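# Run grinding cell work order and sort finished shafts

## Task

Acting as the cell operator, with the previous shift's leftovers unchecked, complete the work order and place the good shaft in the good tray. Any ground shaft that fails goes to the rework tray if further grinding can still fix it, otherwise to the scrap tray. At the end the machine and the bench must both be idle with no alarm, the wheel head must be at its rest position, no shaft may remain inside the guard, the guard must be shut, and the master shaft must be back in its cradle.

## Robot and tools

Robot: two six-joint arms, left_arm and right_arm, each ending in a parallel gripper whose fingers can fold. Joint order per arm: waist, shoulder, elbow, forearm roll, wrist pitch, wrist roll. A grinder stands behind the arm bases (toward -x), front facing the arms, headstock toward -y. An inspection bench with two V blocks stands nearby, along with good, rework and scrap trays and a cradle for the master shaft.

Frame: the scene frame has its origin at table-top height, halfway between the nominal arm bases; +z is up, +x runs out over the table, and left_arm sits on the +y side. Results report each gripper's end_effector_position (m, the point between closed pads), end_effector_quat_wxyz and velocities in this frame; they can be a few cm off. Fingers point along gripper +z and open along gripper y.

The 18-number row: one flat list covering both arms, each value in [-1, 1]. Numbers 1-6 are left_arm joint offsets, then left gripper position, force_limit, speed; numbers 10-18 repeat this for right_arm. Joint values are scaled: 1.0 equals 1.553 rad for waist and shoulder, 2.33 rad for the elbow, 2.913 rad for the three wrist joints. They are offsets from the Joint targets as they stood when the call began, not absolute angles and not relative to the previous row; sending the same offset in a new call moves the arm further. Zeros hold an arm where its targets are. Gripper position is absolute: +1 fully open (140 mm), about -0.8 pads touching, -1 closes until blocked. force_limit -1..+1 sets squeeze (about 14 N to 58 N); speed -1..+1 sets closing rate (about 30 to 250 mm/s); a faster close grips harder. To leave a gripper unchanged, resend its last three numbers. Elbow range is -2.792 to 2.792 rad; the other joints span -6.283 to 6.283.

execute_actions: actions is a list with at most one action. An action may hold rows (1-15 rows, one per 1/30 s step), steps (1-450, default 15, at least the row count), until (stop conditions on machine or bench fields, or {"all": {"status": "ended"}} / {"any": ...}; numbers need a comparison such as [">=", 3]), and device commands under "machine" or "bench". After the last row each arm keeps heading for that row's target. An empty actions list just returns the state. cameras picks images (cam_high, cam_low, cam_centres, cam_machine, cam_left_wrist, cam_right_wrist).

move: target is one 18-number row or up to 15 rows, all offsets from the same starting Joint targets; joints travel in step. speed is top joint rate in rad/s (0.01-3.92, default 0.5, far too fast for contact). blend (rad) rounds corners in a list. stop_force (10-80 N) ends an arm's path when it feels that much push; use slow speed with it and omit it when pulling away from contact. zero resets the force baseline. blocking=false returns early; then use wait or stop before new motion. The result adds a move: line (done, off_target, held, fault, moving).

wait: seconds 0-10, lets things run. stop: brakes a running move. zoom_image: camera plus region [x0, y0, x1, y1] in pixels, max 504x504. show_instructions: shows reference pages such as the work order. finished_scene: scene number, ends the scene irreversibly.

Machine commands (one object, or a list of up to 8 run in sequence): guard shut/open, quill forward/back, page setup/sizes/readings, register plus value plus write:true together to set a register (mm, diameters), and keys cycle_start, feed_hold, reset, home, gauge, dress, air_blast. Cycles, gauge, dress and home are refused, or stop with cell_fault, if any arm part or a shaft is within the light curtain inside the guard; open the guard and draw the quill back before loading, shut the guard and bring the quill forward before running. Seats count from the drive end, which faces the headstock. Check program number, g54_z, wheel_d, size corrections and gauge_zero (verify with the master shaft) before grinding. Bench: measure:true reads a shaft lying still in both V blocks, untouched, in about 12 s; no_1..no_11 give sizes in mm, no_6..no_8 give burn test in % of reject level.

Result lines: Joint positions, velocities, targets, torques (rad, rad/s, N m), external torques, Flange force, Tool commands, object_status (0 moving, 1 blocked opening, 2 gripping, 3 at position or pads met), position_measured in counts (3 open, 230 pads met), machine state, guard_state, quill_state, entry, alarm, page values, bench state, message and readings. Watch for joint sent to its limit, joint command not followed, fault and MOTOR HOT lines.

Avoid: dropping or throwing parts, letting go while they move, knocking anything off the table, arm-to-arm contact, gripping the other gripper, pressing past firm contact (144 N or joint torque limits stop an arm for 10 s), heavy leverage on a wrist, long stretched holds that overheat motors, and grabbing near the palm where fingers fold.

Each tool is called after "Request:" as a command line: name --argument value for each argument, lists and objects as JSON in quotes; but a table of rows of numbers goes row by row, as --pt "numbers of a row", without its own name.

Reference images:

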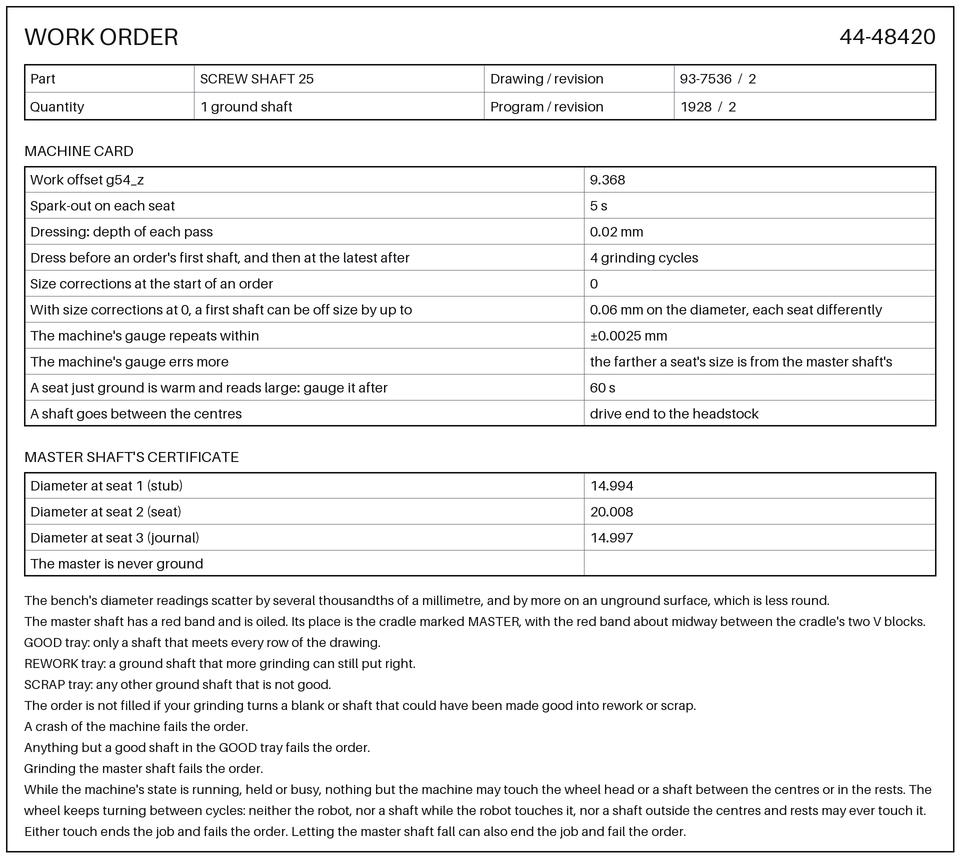

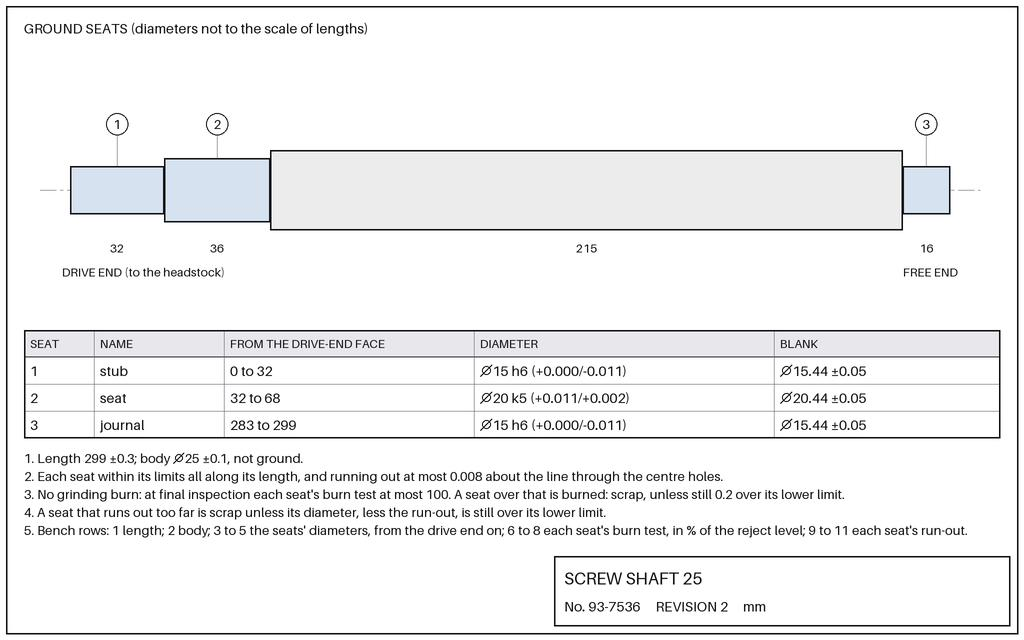

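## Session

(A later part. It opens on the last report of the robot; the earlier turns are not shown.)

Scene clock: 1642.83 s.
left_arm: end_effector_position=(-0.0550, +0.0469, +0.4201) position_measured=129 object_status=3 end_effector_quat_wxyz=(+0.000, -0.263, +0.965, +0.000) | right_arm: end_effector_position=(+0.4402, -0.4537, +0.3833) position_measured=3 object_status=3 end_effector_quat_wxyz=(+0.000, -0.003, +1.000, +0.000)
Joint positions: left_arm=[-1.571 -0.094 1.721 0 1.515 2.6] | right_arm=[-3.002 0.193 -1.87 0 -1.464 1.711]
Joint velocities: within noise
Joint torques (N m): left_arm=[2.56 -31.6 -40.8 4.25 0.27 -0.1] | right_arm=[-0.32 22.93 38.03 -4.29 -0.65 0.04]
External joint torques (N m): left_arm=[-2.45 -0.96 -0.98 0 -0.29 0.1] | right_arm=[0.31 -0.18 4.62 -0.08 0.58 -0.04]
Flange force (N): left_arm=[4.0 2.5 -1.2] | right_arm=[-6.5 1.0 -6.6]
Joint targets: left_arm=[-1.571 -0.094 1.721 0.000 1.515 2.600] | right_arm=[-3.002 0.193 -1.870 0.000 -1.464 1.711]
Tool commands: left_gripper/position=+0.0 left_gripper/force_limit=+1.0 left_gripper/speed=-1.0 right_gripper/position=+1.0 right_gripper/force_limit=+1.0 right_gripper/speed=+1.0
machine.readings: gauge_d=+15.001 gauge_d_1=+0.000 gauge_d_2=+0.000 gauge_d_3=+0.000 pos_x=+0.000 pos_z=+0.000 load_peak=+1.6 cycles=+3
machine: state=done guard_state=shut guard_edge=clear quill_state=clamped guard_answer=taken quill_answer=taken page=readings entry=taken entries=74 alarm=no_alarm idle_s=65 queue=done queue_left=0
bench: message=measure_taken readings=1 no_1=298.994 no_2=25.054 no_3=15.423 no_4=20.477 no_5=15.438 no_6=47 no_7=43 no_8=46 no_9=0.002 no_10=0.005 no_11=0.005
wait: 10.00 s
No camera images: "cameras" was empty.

Request:
execute_actions --actions '[{"machine":[{"register":"gauge_at","value":1,"write":true,"gauge":true},{"register":"gauge_at","value":2,"write":true,"gauge":true},{"register":"gauge_at","value":3,"write":true,"gauge":true}],"steps":450,"until":{"machine":{"queue":"done"}}}]' --cameras '[]'

Request:
execute_actions --actions '[{"machine":[{"register":"gauge_at","value":1,"write":true,"gauge":true},{"register":"gauge_at","value":2,"write":true,"gauge":true},{"register":"gauge_at","value":3,"write":true,"gauge":true}],"steps":450,"until":{"machine":{"queue":"done"}}}]' --cameras '[]'

Request:
execute_actions --actions '[{"machine":[{"register":"gauge_at","value":1,"write":true,"gauge":true},{"register":"gauge_at","value":2,"write":true,"gauge":true},{"register":"gauge_at","value":3,"write":true,"gauge":true}],"steps":450,"until":{"machine":{"queue":"done"}}}]' --cameras '[]'

Scene clock: 1659.43 s.
left_arm: end_effector_position=(-0.0550, +0.0469, +0.4201) position_measured=129 object_status=3 end_effector_quat_wxyz=(+0.000, -0.263, +0.965, +0.000) | right_arm: end_effector_position=(+0.4402, -0.4537, +0.3833) position_measured=3 object_status=3 end_effector_quat_wxyz=(+0.000, -0.003, +1.000, +0.000)
Joint positions: left_arm=[-1.571 -0.094 1.721 0 1.515 2.6] | right_arm=[-3.002 0.193 -1.87 0 -1.464 1.711]
Joint velocities: within noise
Joint torques (N m): left_arm=[2.83 -31.55 -40.6 4.21 0.33 -0.07] | right_arm=[-0.72 22.64 37.93 -4.29 -0.66 0.1]
External joint torques (N m): left_arm=[-2.85 -0.87 -1.1 0.01 -0.35 0.07] | right_arm=[0.7 0.14 4.77 -0.08 0.59 -0.1]
Flange force (N): left_arm=[4.9 2.6 -1.3] | right_arm=[-6.1 1.7 -6.9]
Joint targets: left_arm=[-1.571 -0.094 1.721 0.000 1.515 2.600] | right_arm=[-3.002 0.193 -1.870 0.000 -1.464 1.711]
Tool commands: left_gripper/position=+0.0 left_gripper/force_limit=+1.0 left_gripper/speed=-1.0 right_gripper/position=+1.0 right_gripper/force_limit=+1.0 right_gripper/speed=+1.0
machine.readings: gauge_d=+14.995 gauge_d_1=+14.996 gauge_d_2=+20.007 gauge_d_3=+14.995 pos_x=+0.000 pos_z=+0.000 load_peak=+1.6 cycles=+3
machine: state=done guard_state=shut guard_edge=clear quill_state=clamped guard_answer=taken quill_answer=taken page=readings entry=taken entries=80 alarm=no_alarm idle_s=81 queue=done queue_left=0
bench: message=measure_taken readings=1 no_1=298.994 no_2=25.054 no_3=15.423 no_4=20.477 no_5=15.438 no_6=47 no_7=43 no_8=46 no_9=0.002 no_10=0.005 no_11=0.005
No camera images: "cameras" was empty.

Scene clock: 1671.77 s.
left_arm: end_effector_position=(-0.0550, +0.0469, +0.4201) position_measured=129 object_status=3 end_effector_quat_wxyz=(+0.000, -0.263, +0.965, +0.000) | right_arm: end_effector_position=(+0.4402, -0.4537, +0.3833) position_measured=3 object_status=3 end_effector_quat_wxyz=(+0.000, -0.003, +1.000, +0.000)
Joint positions: left_arm=[-1.571 -0.094 1.721 0 1.515 2.6] | right_arm=[-3.002 0.193 -1.87 0 -1.464 1.711]
Joint velocities: within noise
Joint torques (N m): left_arm=[2.74 -31.44 -40.63 4.19 0.32 -0.07] | right_arm=[-0.39 22.31 38.06 -4.3 -0.7 0.1]
External joint torques (N m): left_arm=[-2.72 -1.05 -1.2 0.06 -0.34 0.07] | right_arm=[0.4 0.35 4.6 -0.07 0.64 -0.1]
Flange force (N): left_arm=[4.6 2.7 -1.5] | right_arm=[-5.6 1.0 -6.5]
Joint targets: left_arm=[-1.571 -0.094 1.721 0.000 1.515 2.600] | right_arm=[-3.002 0.193 -1.870 0.000 -1.464 1.711]
Tool commands: left_gripper/position=+0.0 left_gripper/force_limit=+1.0 left_gripper/speed=-1.0 right_gripper/position=+1.0 right_gripper/force_limit=+1.0 right_gripper/speed=+1.0
machine.readings: gauge_d=+14.994 gauge_d_1=+14.995 gauge_d_2=+20.008 gauge_d_3=+14.994 pos_x=+0.000 pos_z=+0.000 load_peak=+1.6 cycles=+3
machine: state=done guard_state=shut guard_edge=clear quill_state=clamped guard_answer=taken quill_answer=taken page=readings entry=taken entries=86 alarm=no_alarm idle_s=93 queue=done queue_left=0
bench: message=measure_taken readings=1 no_1=298.994 no_2=25.054 no_3=15.423 no_4=20.477 no_5=15.438 no_6=47 no_7=43 no_8=46 no_9=0.002 no_10=0.005 no_11=0.005
No camera images: "cameras" was empty.

Scene clock: 1684.10 s.
left_arm: end_effector_position=(-0.0550, +0.0469, +0.4201) position_measured=129 object_status=3 end_effector_quat_wxyz=(+0.000, -0.263, +0.965, +0.000) | right_arm: end_effector_position=(+0.4402, -0.4537, +0.3833) position_measured=3 object_status=3 end_effector_quat_wxyz=(+0.000, -0.003, +1.000, +0.000)
Joint positions: left_arm=[-1.571 -0.094 1.721 0 1.515 2.6] | right_arm=[-3.002 0.193 -1.87 0 -1.464 1.711]
Joint velocities: within noise
Joint torques (N m): left_arm=[2.7 -31.68 -40.74 4.2 0.36 -0.07] | right_arm=[-0.23 22.68 37.98 -4.34 -0.68 0.09]
External joint torques (N m): left_arm=[-2.6 -0.38 -0.7 0.01 -0.38 0.07] | right_arm=[0.26 -0.13 4.72 -0.03 0.62 -0.09]
Flange force (N): left_arm=[4.6 2.2 -0.5] | right_arm=[-6.6 0.8 -6.7]
Joint targets: left_arm=[-1.571 -0.094 1.721 0.000 1.515 2.600] | right_arm=[-3.002 0.193 -1.870 0.000 -1.464 1.711]
Tool commands: left_gripper/position=+0.0 left_gripper/force_limit=+1.0 left_gripper/speed=-1.0 right_gripper/position=+1.0 right_gripper/force_limit=+1.0 right_gripper/speed=+1.0
machine.readings: gauge_d=+14.995 gauge_d_1=+14.995 gauge_d_2=+20.008 gauge_d_3=+14.995 pos_x=+0.000 pos_z=+0.000 load_peak=+1.6 cycles=+3
machine: state=done guard_state=shut guard_edge=clear quill_state=clamped guard_answer=taken quill_answer=taken page=readings entry=taken entries=92 alarm=no_alarm idle_s=106 queue=done queue_left=0
bench: message=measure_taken readings=1 no_1=298.994 no_2=25.054 no_3=15.423 no_4=20.477 no_5=15.438 no_6=47 no_7=43 no_8=46 no_9=0.002 no_10=0.005 no_11=0.005
No camera images: "cameras" was empty.

Request:
execute_actions --actions '[{"machine":[{"guard":"open"},{"quill":"back"}],"steps":300,"until":{"machine":{"quill_state":"back","guard_state":"open"}}}]' --cameras '["cam_centres"]'

Request:
move --pt "-0.5362 0.2820 -0.1983 0 0.0082 0.4361 0 1 -1 0 0 0 0 0 0 1 1 1" --pt "-0.5362 0.2925 -0.1385 0 -0.0453 0.4361 0 1 -1 0 0 0 0 0 0 1 1 1" --speed '[0.8,0.3]' --blend 0.03 --cameras '["cam_left_wrist","cam_centres"]'

Scene clock: 1699.20 s.
left_arm: end_effector_position=(-0.0550, +0.0469, +0.4201) position_measured=129 object_status=3 end_effector_quat_wxyz=(+0.000, -0.263, +0.965, +0.000) | right_arm: end_effector_position=(+0.4402, -0.4537, +0.3833) position_measured=3 object_status=3 end_effector_quat_wxyz=(+0.000, -0.003, +1.000, +0.000)
Joint positions: left_arm=[-1.571 -0.094 1.721 0 1.515 2.6] | right_arm=[-3.002 0.193 -1.87 0 -1.464 1.711]
Joint velocities: within noise
Joint torques (N m): left_arm=[2.8 -32.02 -40.74 4.18 0.31 -0.02] | right_arm=[-0.49 22.61 38.13 -4.31 -0.68 0.07]
External joint torques (N m): left_arm=[-2.75 -0.21 -0.84 0.04 -0.33 0.02] | right_arm=[0.55 -0.33 4.45 -0.05 0.62 -0.07]
Flange force (N): left_arm=[5.1 2.0 -0.9] | right_arm=[-6.5 1.5 -6.2]
Joint targets: left_arm=[-1.571 -0.094 1.721 0.000 1.515 2.600] | right_arm=[-3.002 0.193 -1.870 0.000 -1.464 1.711]
Tool commands: left_gripper/position=+0.0 left_gripper/force_limit=+1.0 left_gripper/speed=-1.0 right_gripper/position=+1.0 right_gripper/force_limit=+1.0 right_gripper/speed=+1.0
machine.readings: gauge_d=+14.995 gauge_d_1=+0.000 gauge_d_2=+0.000 gauge_d_3=+0.000 pos_x=+0.000 pos_z=+0.000 load_peak=+1.6 cycles=+3
machine: state=idle guard_state=open guard_edge=clear quill_state=back guard_answer=taken quill_answer=taken page=readings entry=taken entries=92 alarm=no_alarm idle_s=121 queue=running queue_left=0
bench: message=measure_taken readings=1 no_1=298.994 no_2=25.054 no_3=15.423 no_4=20.477 no_5=15.438 no_6=47 no_7=43 no_8=46 no_9=0.002 no_10=0.005 no_11=0.005
Images, in order (width x height): cam_centres 672x504.

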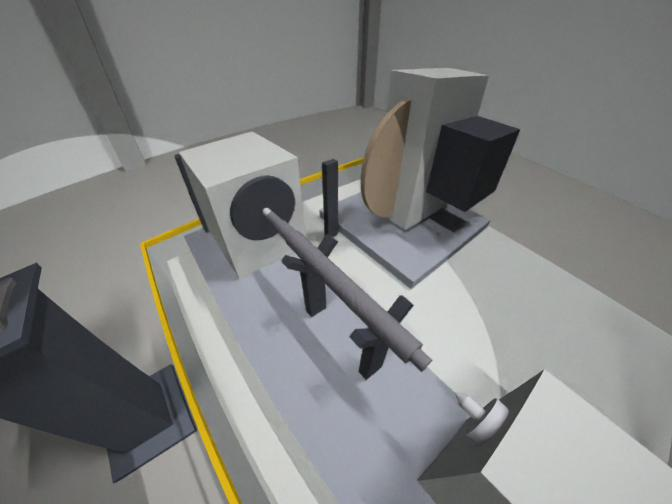

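Scene clock: 1701.77 s.
left_arm: end_effector_position=(-0.6347, +0.0096, +0.3101) position_measured=129 object_status=3 end_effector_quat_wxyz=(+0.000, +0.707, +0.707, +0.000) | right_arm: end_effector_position=(+0.4402, -0.4537, +0.3833) position_measured=3 object_status=3 end_effector_quat_wxyz=(+0.000, -0.003, +1.000, +0.000)
Joint positions: left_arm=[-2.404 0.36 1.398 0 1.383 3.871] | right_arm=[-3.002 0.193 -1.87 0 -1.464 1.711]
Joint velocities: within noise
Joint torques (N m): left_arm=[2.46 -76.09 -39.74 4.14 0.36 -0.04] | right_arm=[-0.67 22.58 37.92 -4.32 -0.66 0.1]
External joint torques (N m): left_arm=[-2.5 -1.1 -1.13 0.02 -0.33 0.04] | right_arm=[0.74 -0.31 4.71 -0.04 0.61 -0.1]
Flange force (N): left_arm=[2.0 -2.5 -1.4] | right_arm=[-6.7 1.9 -6.6]
Joint targets: left_arm=[-2.404 0.360 1.398 0.000 1.383 3.871] | right_arm=[-3.002 0.193 -1.870 0.000 -1.464 1.711]
machine.readings: gauge_d=+14.995 gauge_d_1=+0.000 gauge_d_2=+0.000 gauge_d_3=+0.000 pos_x=+0.000 pos_z=+0.000 load_peak=+1.6 cycles=+3
machine: state=idle guard_state=open guard_edge=clear quill_state=back guard_answer=taken quill_answer=taken page=readings entry=taken entries=92 alarm=no_alarm idle_s=123 queue=done queue_left=0
bench: message=measure_taken readings=1 no_1=298.994 no_2=25.054 no_3=15.423 no_4=20.477 no_5=15.438 no_6=47 no_7=43 no_8=46 no_9=0.002 no_10=0.005 no_11=0.005
move: done
camera_calibration:
cam_left_wrist: T_world_to_cam=[[0.999898, -0.0107902, -0.00939922, 0.649463], [-0.00684855, -0.93756, 0.347757, -0.100594], [-0.0125647, -0.347657, -0.937538, 0.425085], [0, 0, 0, 1]] pos_world=[-0.644745, 0.0604786, 0.43962]
Images, in order (width x height): cam_centres 672x504, cam_left_wrist 672x504.

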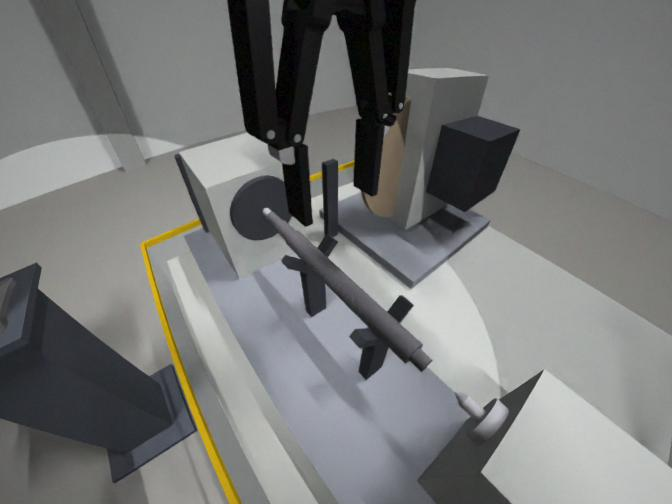

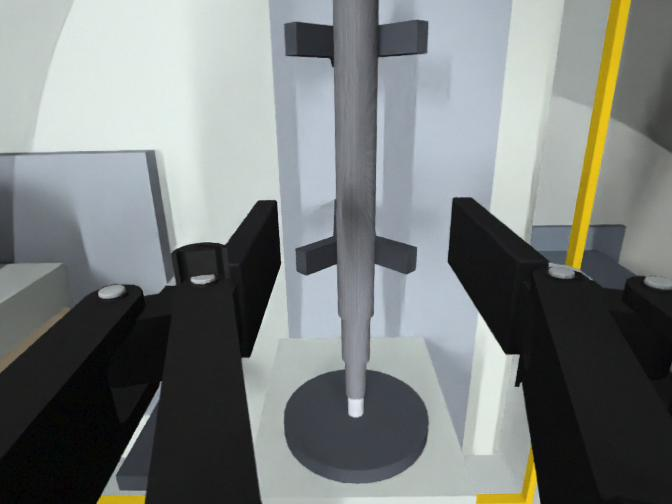

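Request:
move --target '[0,0.0314,0.0573,0,-0.0626,0,0,1,-1,0,0,0,0,0,0,1,1,1]' --speed 0.12 --cameras '[]'

Request:
execute_actions --actions '[{"rows":[[0,0,0,0,0,0,-1,1,-1,0,0,0,0,0,0,1,1,1]],"steps":90}]' --cameras '["cam_left_wrist"]'

Scene clock: 1706.93 s.
left_arm: end_effector_position=(-0.6348, +0.0096, +0.2009) position_measured=129 object_status=3 end_effector_quat_wxyz=(+0.000, +0.707, +0.707, +0.000) | right_arm: end_effector_position=(+0.4402, -0.4537, +0.3833) position_measured=3 object_status=3 end_effector_quat_wxyz=(+0.000, -0.003, +1.000, +0.000)
Joint positions: left_arm=[-2.404 0.409 1.532 0 1.2 3.871] | right_arm=[-3.002 0.193 -1.87 0 -1.464 1.711]
Joint velocities: within noise
Joint torques (N m): left_arm=[2.36 -78.39 -38.52 3.97 0.36 -0.13] | right_arm=[-0.7 22.42 38.18 -4.32 -0.63 0.04]
External joint torques (N m): left_arm=[-2.58 -1.41 -0.32 -0.03 -0.34 0.13] | right_arm=[0.77 -0.09 4.47 -0.04 0.58 -0.04]
Flange force (N): left_arm=[3.6 -0.9 -0.6] | right_arm=[-6.0 2.0 -6.3]
Joint targets: left_arm=[-2.404 0.409 1.532 0.000 1.200 3.871] | right_arm=[-3.002 0.193 -1.870 0.000 -1.464 1.711]
machine.readings: gauge_d=+14.995 gauge_d_1=+0.000 gauge_d_2=+0.000 gauge_d_3=+0.000 pos_x=+0.000 pos_z=+0.000 load_peak=+1.6 cycles=+3
machine: state=idle guard_state=open guard_edge=clear quill_state=back guard_answer=taken quill_answer=taken page=readings entry=taken entries=92 alarm=no_alarm idle_s=128 queue=done queue_left=0
bench: message=measure_taken readings=1 no_1=298.994 no_2=25.054 no_3=15.423 no_4=20.477 no_5=15.438 no_6=47 no_7=43 no_8=46 no_9=0.002 no_10=0.005 no_11=0.005
move: done
No camera images: "cameras" was empty.

Scene clock: 1710.13 s.
left_arm: end_effector_position=(-0.6348, +0.0096, +0.2009) position_measured=197 object_status=2 end_effector_quat_wxyz=(+0.000, +0.707, +0.707, +0.000) | right_arm: end_effector_position=(+0.4402, -0.4537, +0.3833) position_measured=3 object_status=3 end_effector_quat_wxyz=(+0.000, -0.003, +1.000, +0.000)
Joint positions: left_arm=[-2.404 0.409 1.532 0 1.2 3.871] | right_arm=[-3.002 0.193 -1.87 0 -1.464 1.711]
Joint velocities: within noise
Joint torques (N m): left_arm=[-7.26 -63.36 -37.72 -0.31 -6.15 -0.2] | right_arm=[-0.42 22.39 37.97 -4.3 -0.66 0.08]
External joint torques (N m): left_arm=[7.19 -16.38 -1.03 4.25 6.18 0.2] | right_arm=[0.45 0.08 4.64 -0.06 0.59 -0.08]
Flange force (N): left_arm=[5.4 19.3 -20.8] | right_arm=[-6.1 1.2 -6.6]
Joint targets: left_arm=[-2.404 0.409 1.532 0.000 1.200 3.871] | right_arm=[-3.002 0.193 -1.870 0.000 -1.464 1.711]
machine.readings: gauge_d=+14.995 gauge_d_1=+0.000 gauge_d_2=+0.000 gauge_d_3=+0.000 pos_x=+0.000 pos_z=+0.000 load_peak=+1.6 cycles=+3
machine: state=idle guard_state=open guard_edge=clear quill_state=back guard_answer=taken quill_answer=taken page=readings entry=taken entries=92 alarm=no_alarm idle_s=131 queue=done queue_left=0
bench: message=measure_taken readings=1 no_1=298.994 no_2=25.054 no_3=15.423 no_4=20.477 no_5=15.438 no_6=47 no_7=43 no_8=46 no_9=0.002 no_10=0.005 no_11=0.005
camera_calibration:
cam_left_wrist: T_world_to_cam=[[0.999898, -0.0107909, -0.00939896, 0.648436], [-0.00684929, -0.93756, 0.347757, -0.0627131], [-0.0125647, -0.347657, -0.937538, 0.322671], [0, 0, 0, 1]] pos_world=[-0.644745, 0.0603786, 0.33042]
Images, in order (width x height): cam_left_wrist 672x504.

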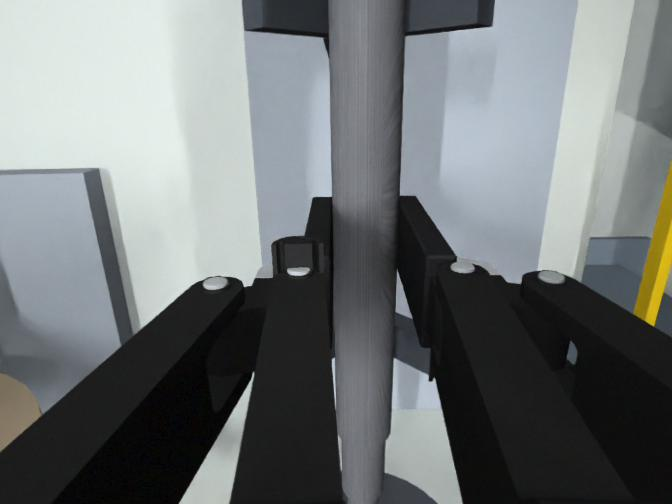

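Request:
move --pt "0 -0.00042 -0.00045 0 0.00058 0 -1 1 -1 0 0 0 0 0 0 1 1 1" --pt "-0.00884 -0.00918 0.00809 0 -0.00157 -0.00471 -1 1 -1 0 0 0 0 0 0 1 1 1" --pt "-0.00884 -0.05429 -0.12474 0 0.12872 -0.00471 -1 1 -1 0 0 0 0 0 0 1 1 1" --pt "0.5364 -0.3239 0.0811 0 0.1081 -0.4363 -1 1 -1 0 0 0 0 0 0 1 1 1" --speed '[0.02,0.03,0.25,0.6]' --cameras '["cam_left_wrist","cam_centres"]'

Scene clock: 1729.40 s.
left_arm: end_effector_position=(-0.0548, +0.0470, +0.4202) position_measured=197 object_status=2 end_effector_quat_wxyz=(+0.000, -0.264, +0.965, +0.000) | right_arm: end_effector_position=(+0.4402, -0.4537, +0.3833) position_measured=3 object_status=3 end_effector_quat_wxyz=(+0.000, -0.003, +1.000, +0.000)
Joint positions: left_arm=[-1.57 -0.094 1.721 0 1.515 2.6] | right_arm=[-3.002 0.193 -1.87 0 -1.464 1.711]
Joint velocities: within noise
Joint torques (N m): left_arm=[3.19 -36.22 -46.15 4.22 0.37 -0.05] | right_arm=[-0.44 22.46 38.03 -4.35 -0.65 0.09]
External joint torques (N m): left_arm=[-3.19 3.89 4.54 0 -0.39 0.05] | right_arm=[0.53 -0.34 4.5 0 0.6 -0.09]
Flange force (N): left_arm=[5.3 3.4 8.8] | right_arm=[-6.6 1.4 -6.3]
Joint targets: left_arm=[-1.570 -0.094 1.721 0.000 1.515 2.600] | right_arm=[-3.002 0.193 -1.870 0.000 -1.464 1.711]
machine.readings: gauge_d=+14.995 gauge_d_1=+0.000 gauge_d_2=+0.000 gauge_d_3=+0.000 pos_x=+0.000 pos_z=+0.000 load_peak=+1.6 cycles=+3
machine: state=idle guard_state=open guard_edge=clear quill_state=back guard_answer=taken quill_answer=taken page=readings entry=taken entries=92 alarm=no_alarm idle_s=151 queue=done queue_left=0
bench: message=measure_taken readings=1 no_1=298.994 no_2=25.054 no_3=15.423 no_4=20.477 no_5=15.438 no_6=47 no_7=43 no_8=46 no_9=0.002 no_10=0.005 no_11=0.005
move: done
camera_calibration:
cam_left_wrist: T_world_to_cam=[[-0.499026, 0.866541, -0.00887634, -0.0525483], [0.811038, 0.470622, 0.347467, -0.121091], [0.305272, 0.166196, -0.93765, 0.541897], [0, 0, 0, 1]] pos_world=[-0.0934391, 0.0124625, 0.549719]
Images, in order (width x height): cam_centres 672x504, cam_left_wrist 672x504.

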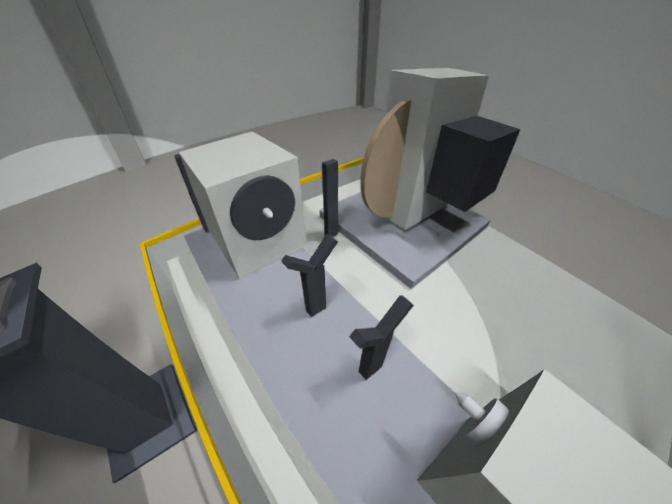

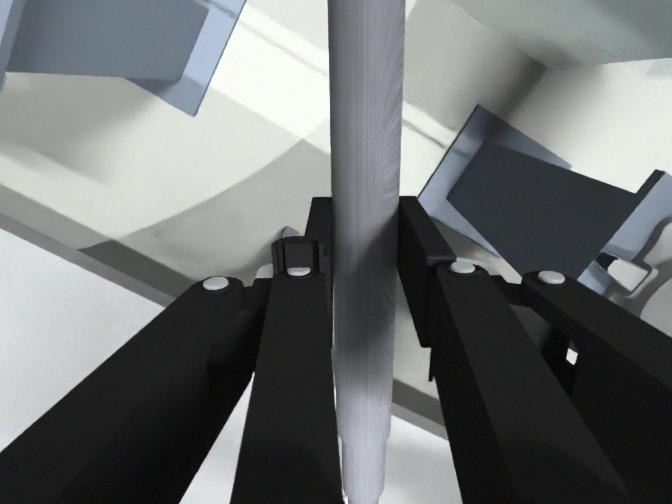

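Request:
move --pt "0.4121 0.2215 -0.1378 0 -0.0080 -0.6213 -1 1 -1 0 0 0 0 0 0 1 1 1" --pt "0.5365 0.4299 -0.1331 0 -0.1229 -0.5991 -1 1 -1 0 0 0 0 0 0 1 1 1" --speed '[0.7,0.4]' --blend 0.05 --cameras '["cam_left_wrist","cam_high"]'

Scene clock: 1741.10 s.
left_arm: end_effector_position=(+0.5615, -0.0031, +0.1304) position_measured=197 object_status=2 end_effector_quat_wxyz=(+0.000, +1.000, -0.015, +0.000) | right_arm: end_effector_position=(+0.4402, -0.4537, +0.3833) position_measured=3 object_status=3 end_effector_quat_wxyz=(+0.000, -0.003, +1.000, +0.000)
Joint positions: left_arm=[-0.737 0.573 1.411 0 1.157 0.855] | right_arm=[-3.002 0.193 -1.87 0 -1.464 1.711]
Joint velocities: within noise
Joint torques (N m): left_arm=[2.74 -100.78 -42.15 3.87 0.34 -0.01] | right_arm=[-0.55 22.7 38.06 -4.32 -0.6 0.09]
External joint torques (N m): left_arm=[-2.59 6.57 4.06 0.08 -0.37 0.01] | right_arm=[0.6 -0.21 4.64 -0.06 0.54 -0.09]
Flange force (N): left_arm=[-2.5 1.9 8.4] | right_arm=[-6.5 1.6 -6.7]
Joint targets: left_arm=[-0.737 0.574 1.411 0.000 1.157 0.855] | right_arm=[-3.002 0.193 -1.870 0.000 -1.464 1.711]
machine.readings: gauge_d=+14.995 gauge_d_1=+0.000 gauge_d_2=+0.000 gauge_d_3=+0.000 pos_x=+0.000 pos_z=+0.000 load_peak=+1.6 cycles=+3
machine: state=idle guard_state=open guard_edge=clear quill_state=back guard_answer=taken quill_answer=taken page=readings entry=taken entries=92 alarm=no_alarm idle_s=162 queue=done queue_left=0
bench: message=measure_taken readings=1 no_1=298.994 no_2=25.054 no_3=15.423 no_4=20.477 no_5=15.438 no_6=47 no_7=43 no_8=46 no_9=0.002 no_10=0.005 no_11=0.005
move: done
camera_calibration:
cam_left_wrist: T_world_to_cam=[[-0.0404803, -0.999141, -0.00882612, 0.0324784], [-0.937117, 0.0348997, 0.347267, 0.483508], [-0.346661, 0.0223286, -0.937725, 0.456038], [0, 0, 0, 1]] pos_world=[0.612509, 0.00539353, 0.260018]
Images, in order (width x height): cam_high 672x504, cam_left_wrist 672x504.

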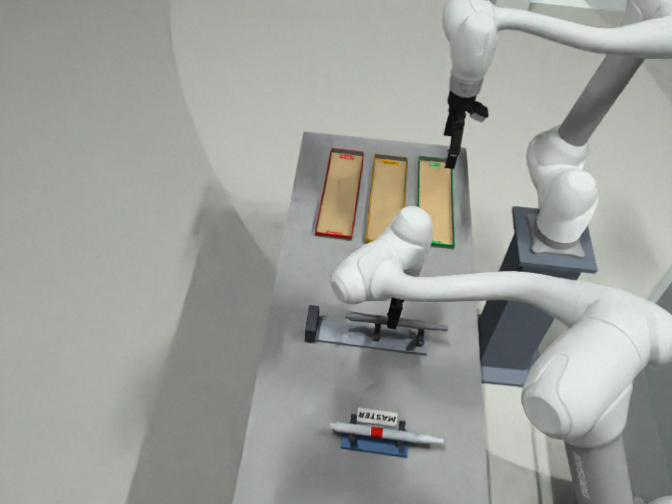

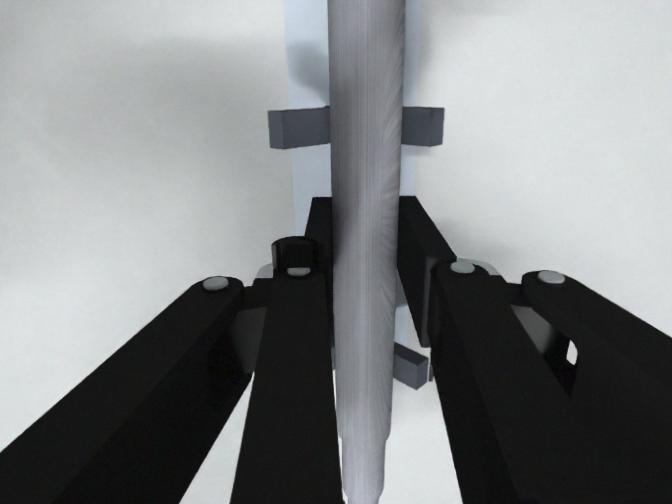

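Request:
execute_actions --actions '[{"machine":{"guard":"shut"},"steps":5}]' --cameras '[]'

Request:
move --target '[0.0013,0.0317,0.0242,0,-0.0364,0.0006,-1,1,-1,0,0,0,0,0,0,1,1,1]' --speed 0.03 --stop_force 12 --cameras '["cam_left_wrist"]'

Scene clock: 1749.73 s.
left_arm: end_effector_position=(+0.5615, -0.0031, +0.1303) position_measured=197 object_status=2 end_effector_quat_wxyz=(+0.000, +1.000, -0.015, +0.000) | right_arm: end_effector_position=(+0.4402, -0.4537, +0.3833) position_measured=3 object_status=3 end_effector_quat_wxyz=(+0.000, -0.003, +1.000, +0.000)
Joint positions: left_arm=[-0.737 0.574 1.411 0 1.157 0.855] | right_arm=[-3.002 0.193 -1.87 0 -1.464 1.711]
Joint velocities: within noise
Joint torques (N m): left_arm=[3 -100.87 -42.13 3.91 0.38 -0.06] | right_arm=[-0.32 22.77 38.05 -4.3 -0.67 0.12]
External joint torques (N m): left_arm=[-2.86 6.37 3.92 0.03 -0.41 0.06] | right_arm=[0.32 -0.16 4.6 -0.06 0.6 -0.12]
Flange force (N): left_arm=[-2.6 2.1 8.2] | right_arm=[-6.5 0.9 -6.5]
Joint targets: left_arm=[-0.737 0.574 1.411 0.000 1.157 0.855] | right_arm=[-3.002 0.193 -1.870 0.000 -1.464 1.711]
Tool commands: left_gripper/position=-1.0 left_gripper/force_limit=+1.0 left_gripper/speed=-1.0 right_gripper/position=+1.0 right_gripper/force_limit=+1.0 right_gripper/speed=+1.0
machine.readings: gauge_d=+14.995 gauge_d_1=+0.000 gauge_d_2=+0.000 gauge_d_3=+0.000 pos_x=+0.000 pos_z=+0.000 load_peak=+1.6 cycles=+3
machine: state=idle guard_state=between guard_edge=clear quill_state=back guard_answer=taken quill_answer=taken page=readings entry=taken entries=92 alarm=no_alarm idle_s=171 queue=running queue_left=0
bench: message=measure_taken readings=1 no_1=298.994 no_2=25.054 no_3=15.423 no_4=20.477 no_5=15.438 no_6=47 no_7=43 no_8=46 no_9=0.002 no_10=0.005 no_11=0.005
No camera images: "cameras" was empty.

Scene clock: 1752.77 s.
left_arm: end_effector_position=(+0.5622, -0.0020, +0.0818) position_measured=197 object_status=2 end_effector_quat_wxyz=(+0.000, +1.000, -0.014, +0.000) | right_arm: end_effector_position=(+0.4402, -0.4537, +0.3833) position_measured=3 object_status=3 end_effector_quat_wxyz=(+0.000, -0.003, +1.000, +0.000)
Joint positions: left_arm=[-0.735 0.608 1.45 0 1.084 0.856] | right_arm=[-3.002 0.193 -1.87 0 -1.464 1.711]
Joint velocities: within noise
Joint torques (N m): left_arm=[-1.16 -78.91 -33.05 2.25 -3.47 -0.03] | right_arm=[-0.49 21.91 38.12 -4.35 -0.73 0.06]
External joint torques (N m): left_arm=[1.47 -17.39 -3.95 1.58 3.43 0.03] | right_arm=[0.44 1.14 4.7 -0.03 0.66 -0.06]
Flange force (N): left_arm=[-8.0 -8.7 -21.1] | right_arm=[-4.4 1.1 -6.8]
Joint targets: left_arm=[-0.735 0.608 1.450 0.000 1.084 0.856] | right_arm=[-3.002 0.193 -1.870 0.000 -1.464 1.711]
machine.readings: gauge_d=+14.995 gauge_d_1=+0.000 gauge_d_2=+0.000 gauge_d_3=+0.000 pos_x=+0.000 pos_z=+0.000 load_peak=+1.6 cycles=+3
machine: state=idle guard_state=shut guard_edge=clear quill_state=back guard_answer=taken quill_answer=taken page=readings entry=taken entries=92 alarm=no_alarm idle_s=174 queue=done queue_left=0
bench: message=measure_taken readings=1 no_1=298.994 no_2=25.054 no_3=15.423 no_4=20.477 no_5=15.438 no_6=47 no_7=43 no_8=46 no_9=0.002 no_10=0.005 no_11=0.005
move: contact (left_arm); left_arm: the wrist pitch is farthest, 0.033 rad from its target
camera_calibration:
cam_left_wrist: T_world_to_cam=[[-0.0401318, -0.999156, -0.0087514, 0.0330505], [-0.937208, 0.0346038, 0.347049, 0.501198], [-0.346454, 0.0221296, -0.937806, 0.410606], [0, 0, 0, 1]] pos_world=[0.61331, 0.00659267, 0.211418]
Images, in order (width x height): cam_left_wrist 672x504.

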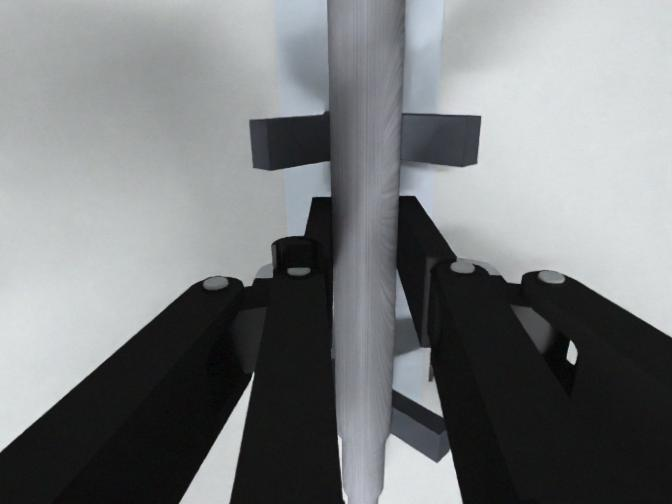

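Request:
execute_actions --actions '[{"rows":[[0,0,0,0,0,0,0,1,-1,0,0,0,0,0,0,1,1,1]],"steps":60}]' --cameras '["cam_left_wrist"]'

Request:
move --pt "0 -0.0233 -0.0154 0 0.0246 0 0 1 -1 0 0 0 0 0 0 1 1 1" --pt "0 -0.0637 -0.0696 0 0.0895 0 0 1 -1 0 0 0 0 0 0 1 1 1" --speed '[0.06,0.3]' --blend 0.01 --cameras '[]'

Request:
execute_actions --actions '[{"bench":{"measure":true},"steps":420,"until":{"bench":{"readings":["=",2]}}}]' --cameras '["cam_left_wrist"]'

Request:
execute_actions --actions '[{"bench":{"measure":true},"steps":420,"until":{"bench":{"readings":["=",3]}}}]' --cameras '[]'

Request:
execute_actions --actions '[{"bench":{"measure":true},"steps":420,"until":{"bench":{"readings":["=",4]}}}]' --cameras '[]'

Scene clock: 1766.73 s.
left_arm: end_effector_position=(+0.5622, -0.0020, +0.0818) position_measured=129 object_status=3 end_effector_quat_wxyz=(+0.000, +1.000, -0.015, +0.000) | right_arm: end_effector_position=(+0.4402, -0.4537, +0.3833) position_measured=3 object_status=3 end_effector_quat_wxyz=(+0.000, -0.003, +1.000, +0.000)
Joint positions: left_arm=[-0.735 0.608 1.45 0 1.084 0.856] | right_arm=[-3.002 0.193 -1.87 0 -1.464 1.711]
Joint velocities: within noise
Joint torques (N m): left_arm=[2.96 -94.72 -35.95 3.79 0.35 -0.1] | right_arm=[-0.2 22.39 38.1 -4.35 -0.59 0.13]
External joint torques (N m): left_arm=[-3.1 -1.26 -0.94 0.02 -0.38 0.1] | right_arm=[0.2 0.28 4.6 -0.02 0.53 -0.13]
Flange force (N): left_arm=[-2.2 2.7 -1.1] | right_arm=[-5.8 0.5 -6.7]
Joint targets: left_arm=[-0.735 0.608 1.450 0.000 1.084 0.856] | right_arm=[-3.002 0.193 -1.870 0.000 -1.464 1.711]
machine.readings: gauge_d=+14.995 gauge_d_1=+0.000 gauge_d_2=+0.000 gauge_d_3=+0.000 pos_x=+0.000 pos_z=+0.000 load_peak=+1.6 cycles=+3
machine: state=idle guard_state=shut guard_edge=clear quill_state=back guard_answer=taken quill_answer=taken page=readings entry=taken entries=92 alarm=no_alarm idle_s=187 queue=done queue_left=0
bench: message=measure_taken readings=1 no_1=298.994 no_2=25.054 no_3=15.423 no_4=20.477 no_5=15.438 no_6=47 no_7=43 no_8=46 no_9=0.002 no_10=0.005 no_11=0.005
camera_calibration:
cam_left_wrist: T_world_to_cam=[[-0.0402238, -0.999153, -0.00871251, 0.0329948], [-0.937172, 0.0347015, 0.347138, 0.501066], [-0.346542, 0.0221283, -0.937774, 0.410621], [0, 0, 0, 1]] pos_world=[0.613209, 0.00649271, 0.211418]
Images, in order (width x height): cam_left_wrist 672x504.

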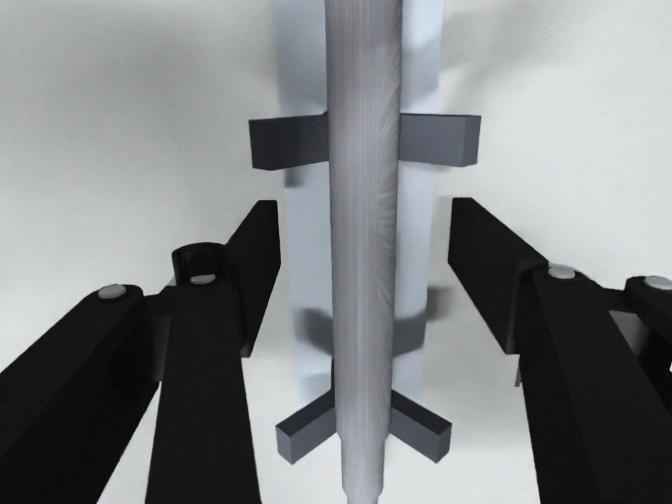

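Scene clock: 1768.90 s.
left_arm: end_effector_position=(+0.5614, -0.0013, +0.2507) position_measured=129 object_status=3 end_effector_quat_wxyz=(+0.000, +1.000, -0.015, +0.000) | right_arm: end_effector_position=(+0.4402, -0.4537, +0.3833) position_measured=3 object_status=3 end_effector_quat_wxyz=(+0.000, -0.003, +1.000, +0.000)
Joint positions: left_arm=[-0.735 0.509 1.288 0 1.345 0.856] | right_arm=[-3.002 0.193 -1.87 0 -1.464 1.711]
Joint velocities: within noise
Joint torques (N m): left_arm=[3.5 -90.2 -39.8 4.18 0.37 -0.06] | right_arm=[-0.32 22.27 37.97 -4.38 -0.65 0.11]
External joint torques (N m): left_arm=[-3.05 -1.42 -1.01 0.05 -0.4 0.06] | right_arm=[0.34 0.25 4.71 0.01 0.59 -0.11]
Flange force (N): left_arm=[-2.4 2.6 -1.1] | right_arm=[-5.9 0.9 -6.8]
Joint targets: left_arm=[-0.735 0.509 1.288 0.000 1.345 0.856] | right_arm=[-3.002 0.193 -1.870 0.000 -1.464 1.711]
machine.readings: gauge_d=+14.995 gauge_d_1=+0.000 gauge_d_2=+0.000 gauge_d_3=+0.000 pos_x=+0.000 pos_z=+0.000 load_peak=+1.6 cycles=+3
machine: state=idle guard_state=shut guard_edge=clear quill_state=back guard_answer=taken quill_answer=taken page=readings entry=taken entries=92 alarm=no_alarm idle_s=190 queue=done queue_left=0
bench: message=measure_taken readings=1 no_1=298.994 no_2=25.054 no_3=15.423 no_4=20.477 no_5=15.438 no_6=47 no_7=43 no_8=46 no_9=0.002 no_10=0.005 no_11=0.005
move: done
No camera images: "cameras" was empty.

Scene clock: 1783.10 s.
left_arm: end_effector_position=(+0.5614, -0.0013, +0.2507) position_measured=129 object_status=3 end_effector_quat_wxyz=(+0.000, +1.000, -0.015, +0.000) | right_arm: end_effector_position=(+0.4402, -0.4537, +0.3833) position_measured=3 object_status=3 end_effector_quat_wxyz=(+0.000, -0.003, +1.000, +0.000)
Joint positions: left_arm=[-0.735 0.509 1.288 0 1.345 0.856] | right_arm=[-3.002 0.193 -1.87 0 -1.464 1.711]
Joint velocities: within noise
Joint torques (N m): left_arm=[2.69 -89.83 -39.69 4.19 0.33 -0.11] | right_arm=[-0.76 22.34 38 -4.35 -0.68 0.09]
External joint torques (N m): left_arm=[-2.62 -1.23 -0.91 0 -0.36 0.11] | right_arm=[0.84 -0.16 4.56 0 0.63 -0.09]
Flange force (N): left_arm=[-2.0 2.2 -1.0] | right_arm=[-6.3 2.1 -6.4]
Joint targets: left_arm=[-0.735 0.509 1.288 0.000 1.345 0.856] | right_arm=[-3.002 0.193 -1.870 0.000 -1.464 1.711]
Tool commands: left_gripper/position=+0.0 left_gripper/force_limit=+1.0 left_gripper/speed=-1.0 right_gripper/position=+1.0 right_gripper/force_limit=+1.0 right_gripper/speed=+1.0
machine.readings: gauge_d=+14.995 gauge_d_1=+0.000 gauge_d_2=+0.000 gauge_d_3=+0.000 pos_x=+0.000 pos_z=+0.000 load_peak=+1.6 cycles=+3
machine: state=idle guard_state=shut guard_edge=clear quill_state=back guard_answer=taken quill_answer=taken page=readings entry=taken entries=92 alarm=no_alarm idle_s=204 queue=done queue_left=0
bench: message=refused_needs_a_shaft_at_rest_and_untouched readings=1 no_1=298.994 no_2=25.054 no_3=15.423 no_4=20.477 no_5=15.438 no_6=47 no_7=43 no_8=46 no_9=0.002 no_10=0.005 no_11=0.005
camera_calibration:
cam_left_wrist: T_world_to_cam=[[-0.0402113, -0.999156, -0.00841335, 0.035207], [-0.937313, 0.0348027, 0.346745, 0.441797], [-0.34616, 0.021829, -0.937922, 0.568503], [0, 0, 0, 1]] pos_world=[0.612311, 0.00739166, 0.380317]
Images, in order (width x height): cam_left_wrist 672x504.

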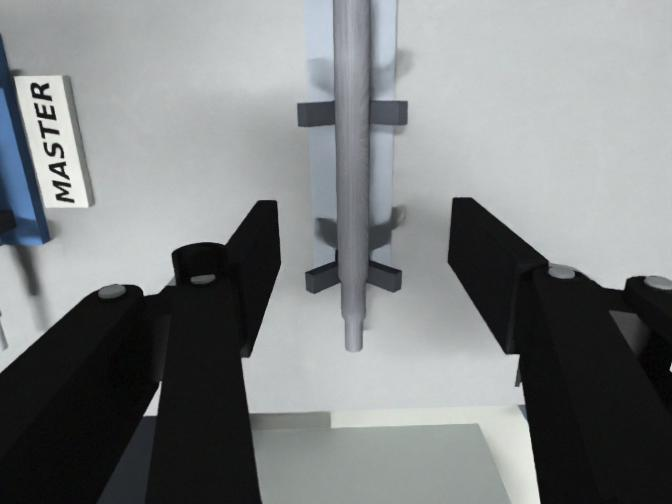

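Scene clock: 1797.30 s.
left_arm: end_effector_position=(+0.5614, -0.0013, +0.2507) position_measured=129 object_status=3 end_effector_quat_wxyz=(+0.000, +1.000, -0.015, +0.000) | right_arm: end_effector_position=(+0.4402, -0.4537, +0.3833) position_measured=3 object_status=3 end_effector_quat_wxyz=(+0.000, -0.003, +1.000, +0.000)
Joint positions: left_arm=[-0.735 0.509 1.288 0 1.345 0.856] | right_arm=[-3.002 0.193 -1.87 0 -1.464 1.711]
Joint velocities: within noise
Joint torques (N m): left_arm=[3.03 -89.86 -39.7 4.19 0.31 -0.09] | right_arm=[-0.5 22.62 38.27 -4.31 -0.65 0.16]
External joint torques (N m): left_arm=[-2.66 -1.62 -1.14 0.04 -0.34 0.09] | right_arm=[0.53 -0.04 4.43 -0.07 0.59 -0.16]
Flange force (N): left_arm=[-2.0 2.2 -1.5] | right_arm=[-6.0 1.2 -6.3]
Joint targets: left_arm=[-0.735 0.509 1.288 0.000 1.345 0.856] | right_arm=[-3.002 0.193 -1.870 0.000 -1.464 1.711]
Tool commands: left_gripper/position=+0.0 left_gripper/force_limit=+1.0 left_gripper/speed=-1.0 right_gripper/position=+1.0 right_gripper/force_limit=+1.0 right_gripper/speed=+1.0
machine.readings: gauge_d=+14.995 gauge_d_1=+0.000 gauge_d_2=+0.000 gauge_d_3=+0.000 pos_x=+0.000 pos_z=+0.000 load_peak=+1.6 cycles=+3
machine: state=idle guard_state=shut guard_edge=clear quill_state=back guard_answer=taken quill_answer=taken page=readings entry=taken entries=92 alarm=no_alarm idle_s=218 queue=done queue_left=0
bench: message=refused_needs_a_shaft_at_rest_and_untouched readings=1 no_1=298.994 no_2=25.054 no_3=15.423 no_4=20.477 no_5=15.438 no_6=47 no_7=43 no_8=46 no_9=0.002 no_10=0.005 no_11=0.005
No camera images: "cameras" was empty.

Scene clock: 1811.50 s.
left_arm: end_effector_position=(+0.5614, -0.0013, +0.2507) position_measured=129 object_status=3 end_effector_quat_wxyz=(+0.000, +1.000, -0.015, +0.000) | right_arm: end_effector_position=(+0.4402, -0.4537, +0.3833) position_measured=3 object_status=3 end_effector_quat_wxyz=(+0.000, -0.003, +1.000, +0.000)
Joint positions: left_arm=[-0.735 0.509 1.288 0 1.345 0.856] | right_arm=[-3.002 0.193 -1.87 0 -1.464 1.711]
Joint velocities: within noise
Joint torques (N m): left_arm=[2.99 -89.61 -39.7 4.17 0.36 -0.05] | right_arm=[-0.86 22.15 38.11 -4.29 -0.63 0.09]
External joint torques (N m): left_arm=[-2.82 -1.39 -0.87 0.02 -0.39 0.05] | right_arm=[0.86 0.67 4.65 -0.08 0.57 -0.09]
Flange force (N): left_arm=[-2.5 2.2 -1.0] | right_arm=[-5.0 2.1 -6.8]
Joint targets: left_arm=[-0.735 0.509 1.288 0.000 1.345 0.856] | right_arm=[-3.002 0.193 -1.870 0.000 -1.464 1.711]
Tool commands: left_gripper/position=+0.0 left_gripper/force_limit=+1.0 left_gripper/speed=-1.0 right_gripper/position=+1.0 right_gripper/force_limit=+1.0 right_gripper/speed=+1.0
machine.readings: gauge_d=+14.995 gauge_d_1=+0.000 gauge_d_2=+0.000 gauge_d_3=+0.000 pos_x=+0.000 pos_z=+0.000 load_peak=+1.6 cycles=+3
machine: state=idle guard_state=shut guard_edge=clear quill_state=back guard_answer=taken quill_answer=taken page=readings entry=taken entries=92 alarm=no_alarm idle_s=232 queue=done queue_left=0
bench: message=refused_needs_a_shaft_at_rest_and_untouched readings=1 no_1=298.994 no_2=25.054 no_3=15.423 no_4=20.477 no_5=15.438 no_6=47 no_7=43 no_8=46 no_9=0.002 no_10=0.005 no_11=0.005
No camera images: "cameras" was empty.

Request:
zoom_image --camera "cam_left_wrist" --region '[240, 60, 470, 380]'

Scaled by 1.575 from the camera's 672x504 image, which has a finer 960x720 frame.

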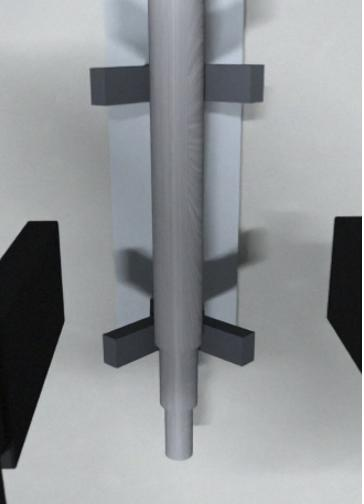

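Request:
move --pt "0.0006 0.0402 0.0547 0 -0.0652 0.0003 0 1 -1 0 0 0 0 0 0 1 1 1" --pt "0.0006 0.0636 0.0706 0 -0.0904 0.0003 0 1 -1 0 0 0 0 0 0 1 1 1" --speed '[0.3,0.08]' --blend 0.01 --cameras '["cam_left_wrist","cam_low"]'

Scene clock: 1833.30 s.
left_arm: end_effector_position=(+0.5624, -0.0011, +0.0808) position_measured=129 object_status=3 end_effector_quat_wxyz=(+0.000, +1.000, -0.014, +0.000) | right_arm: end_effector_position=(+0.4402, -0.4537, +0.3833) position_measured=3 object_status=3 end_effector_quat_wxyz=(+0.000, -0.003, +1.000, +0.000)
Joint positions: left_arm=[-0.734 0.607 1.452 0 1.081 0.857] | right_arm=[-3.002 0.193 -1.87 0 -1.464 1.711]
Joint velocities: within noise
Joint torques (N m): left_arm=[2.85 -94.66 -35.85 3.78 0.28 -0.1] | right_arm=[-0.93 22.3 38.11 -4.38 -0.59 0.07]
External joint torques (N m): left_arm=[-2.6 -1.38 -0.99 0.02 -0.32 0.1] | right_arm=[0.98 0.09 4.5 0.02 0.53 -0.07]
Flange force (N): left_arm=[-1.8 2.3 -1.3] | right_arm=[-5.7 2.4 -6.5]
Joint targets: left_arm=[-0.734 0.607 1.452 0.000 1.081 0.857] | right_arm=[-3.002 0.193 -1.870 0.000 -1.464 1.711]
machine.readings: gauge_d=+14.995 gauge_d_1=+0.000 gauge_d_2=+0.000 gauge_d_3=+0.000 pos_x=+0.000 pos_z=+0.000 load_peak=+1.6 cycles=+3
machine: state=idle guard_state=shut guard_edge=clear quill_state=back guard_answer=taken quill_answer=taken page=readings entry=taken entries=92 alarm=no_alarm idle_s=253 queue=done queue_left=0
bench: message=refused_needs_a_shaft_at_rest_and_untouched readings=1 no_1=298.994 no_2=25.054 no_3=15.423 no_4=20.477 no_5=15.438 no_6=47 no_7=43 no_8=46 no_9=0.002 no_10=0.005 no_11=0.005
move: done
camera_calibration:
cam_left_wrist: T_world_to_cam=[[-0.0402113, -0.999156, -0.00841335, 0.0339177], [-0.937313, 0.0348027, 0.346745, 0.501643], [-0.34616, 0.021829, -0.937922, 0.409494], [0, 0, 0, 1]] pos_world=[0.613311, 0.00749166, 0.210417]
Images, in order (width x height): cam_low 672x504, cam_left_wrist 672x504.

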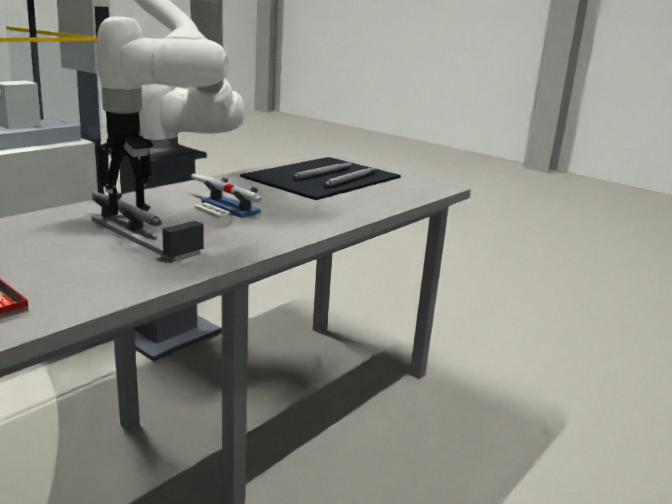

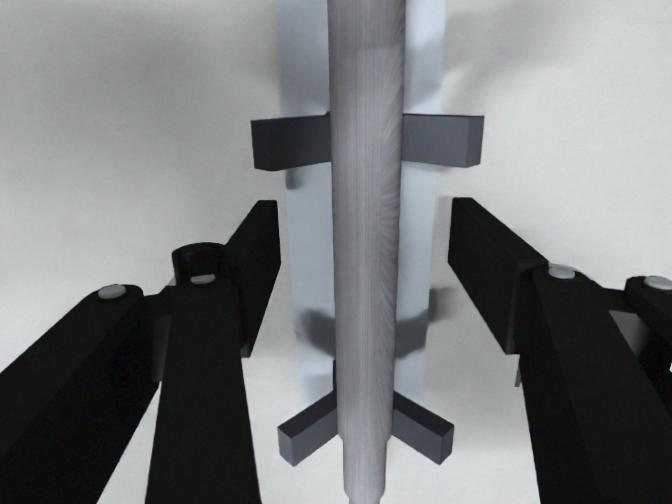

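Request:
zoom_image --camera "cam_low" --region '[80, 170, 220, 270]'

Request:
zoom_image --camera "cam_left_wrist" --region '[240, 80, 500, 504]'

Scaled by 3.600 from the camera's 672x504 image, which has a finer 960x720 frame.

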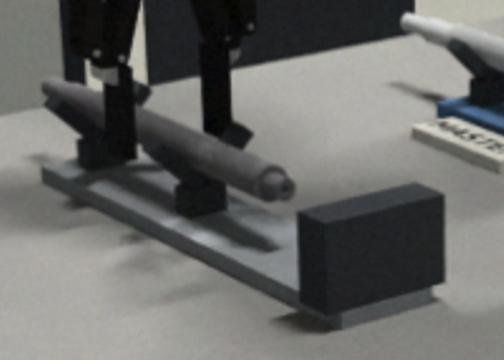

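Scaled by 1.189 from the camera's 672x504 image, which has a finer 960x720 frame.

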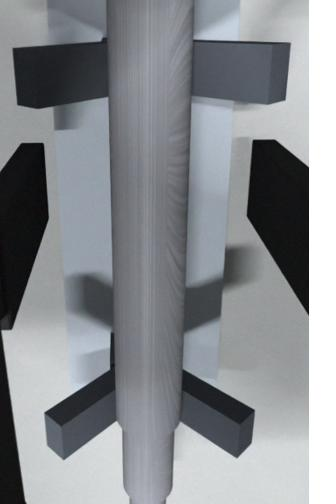

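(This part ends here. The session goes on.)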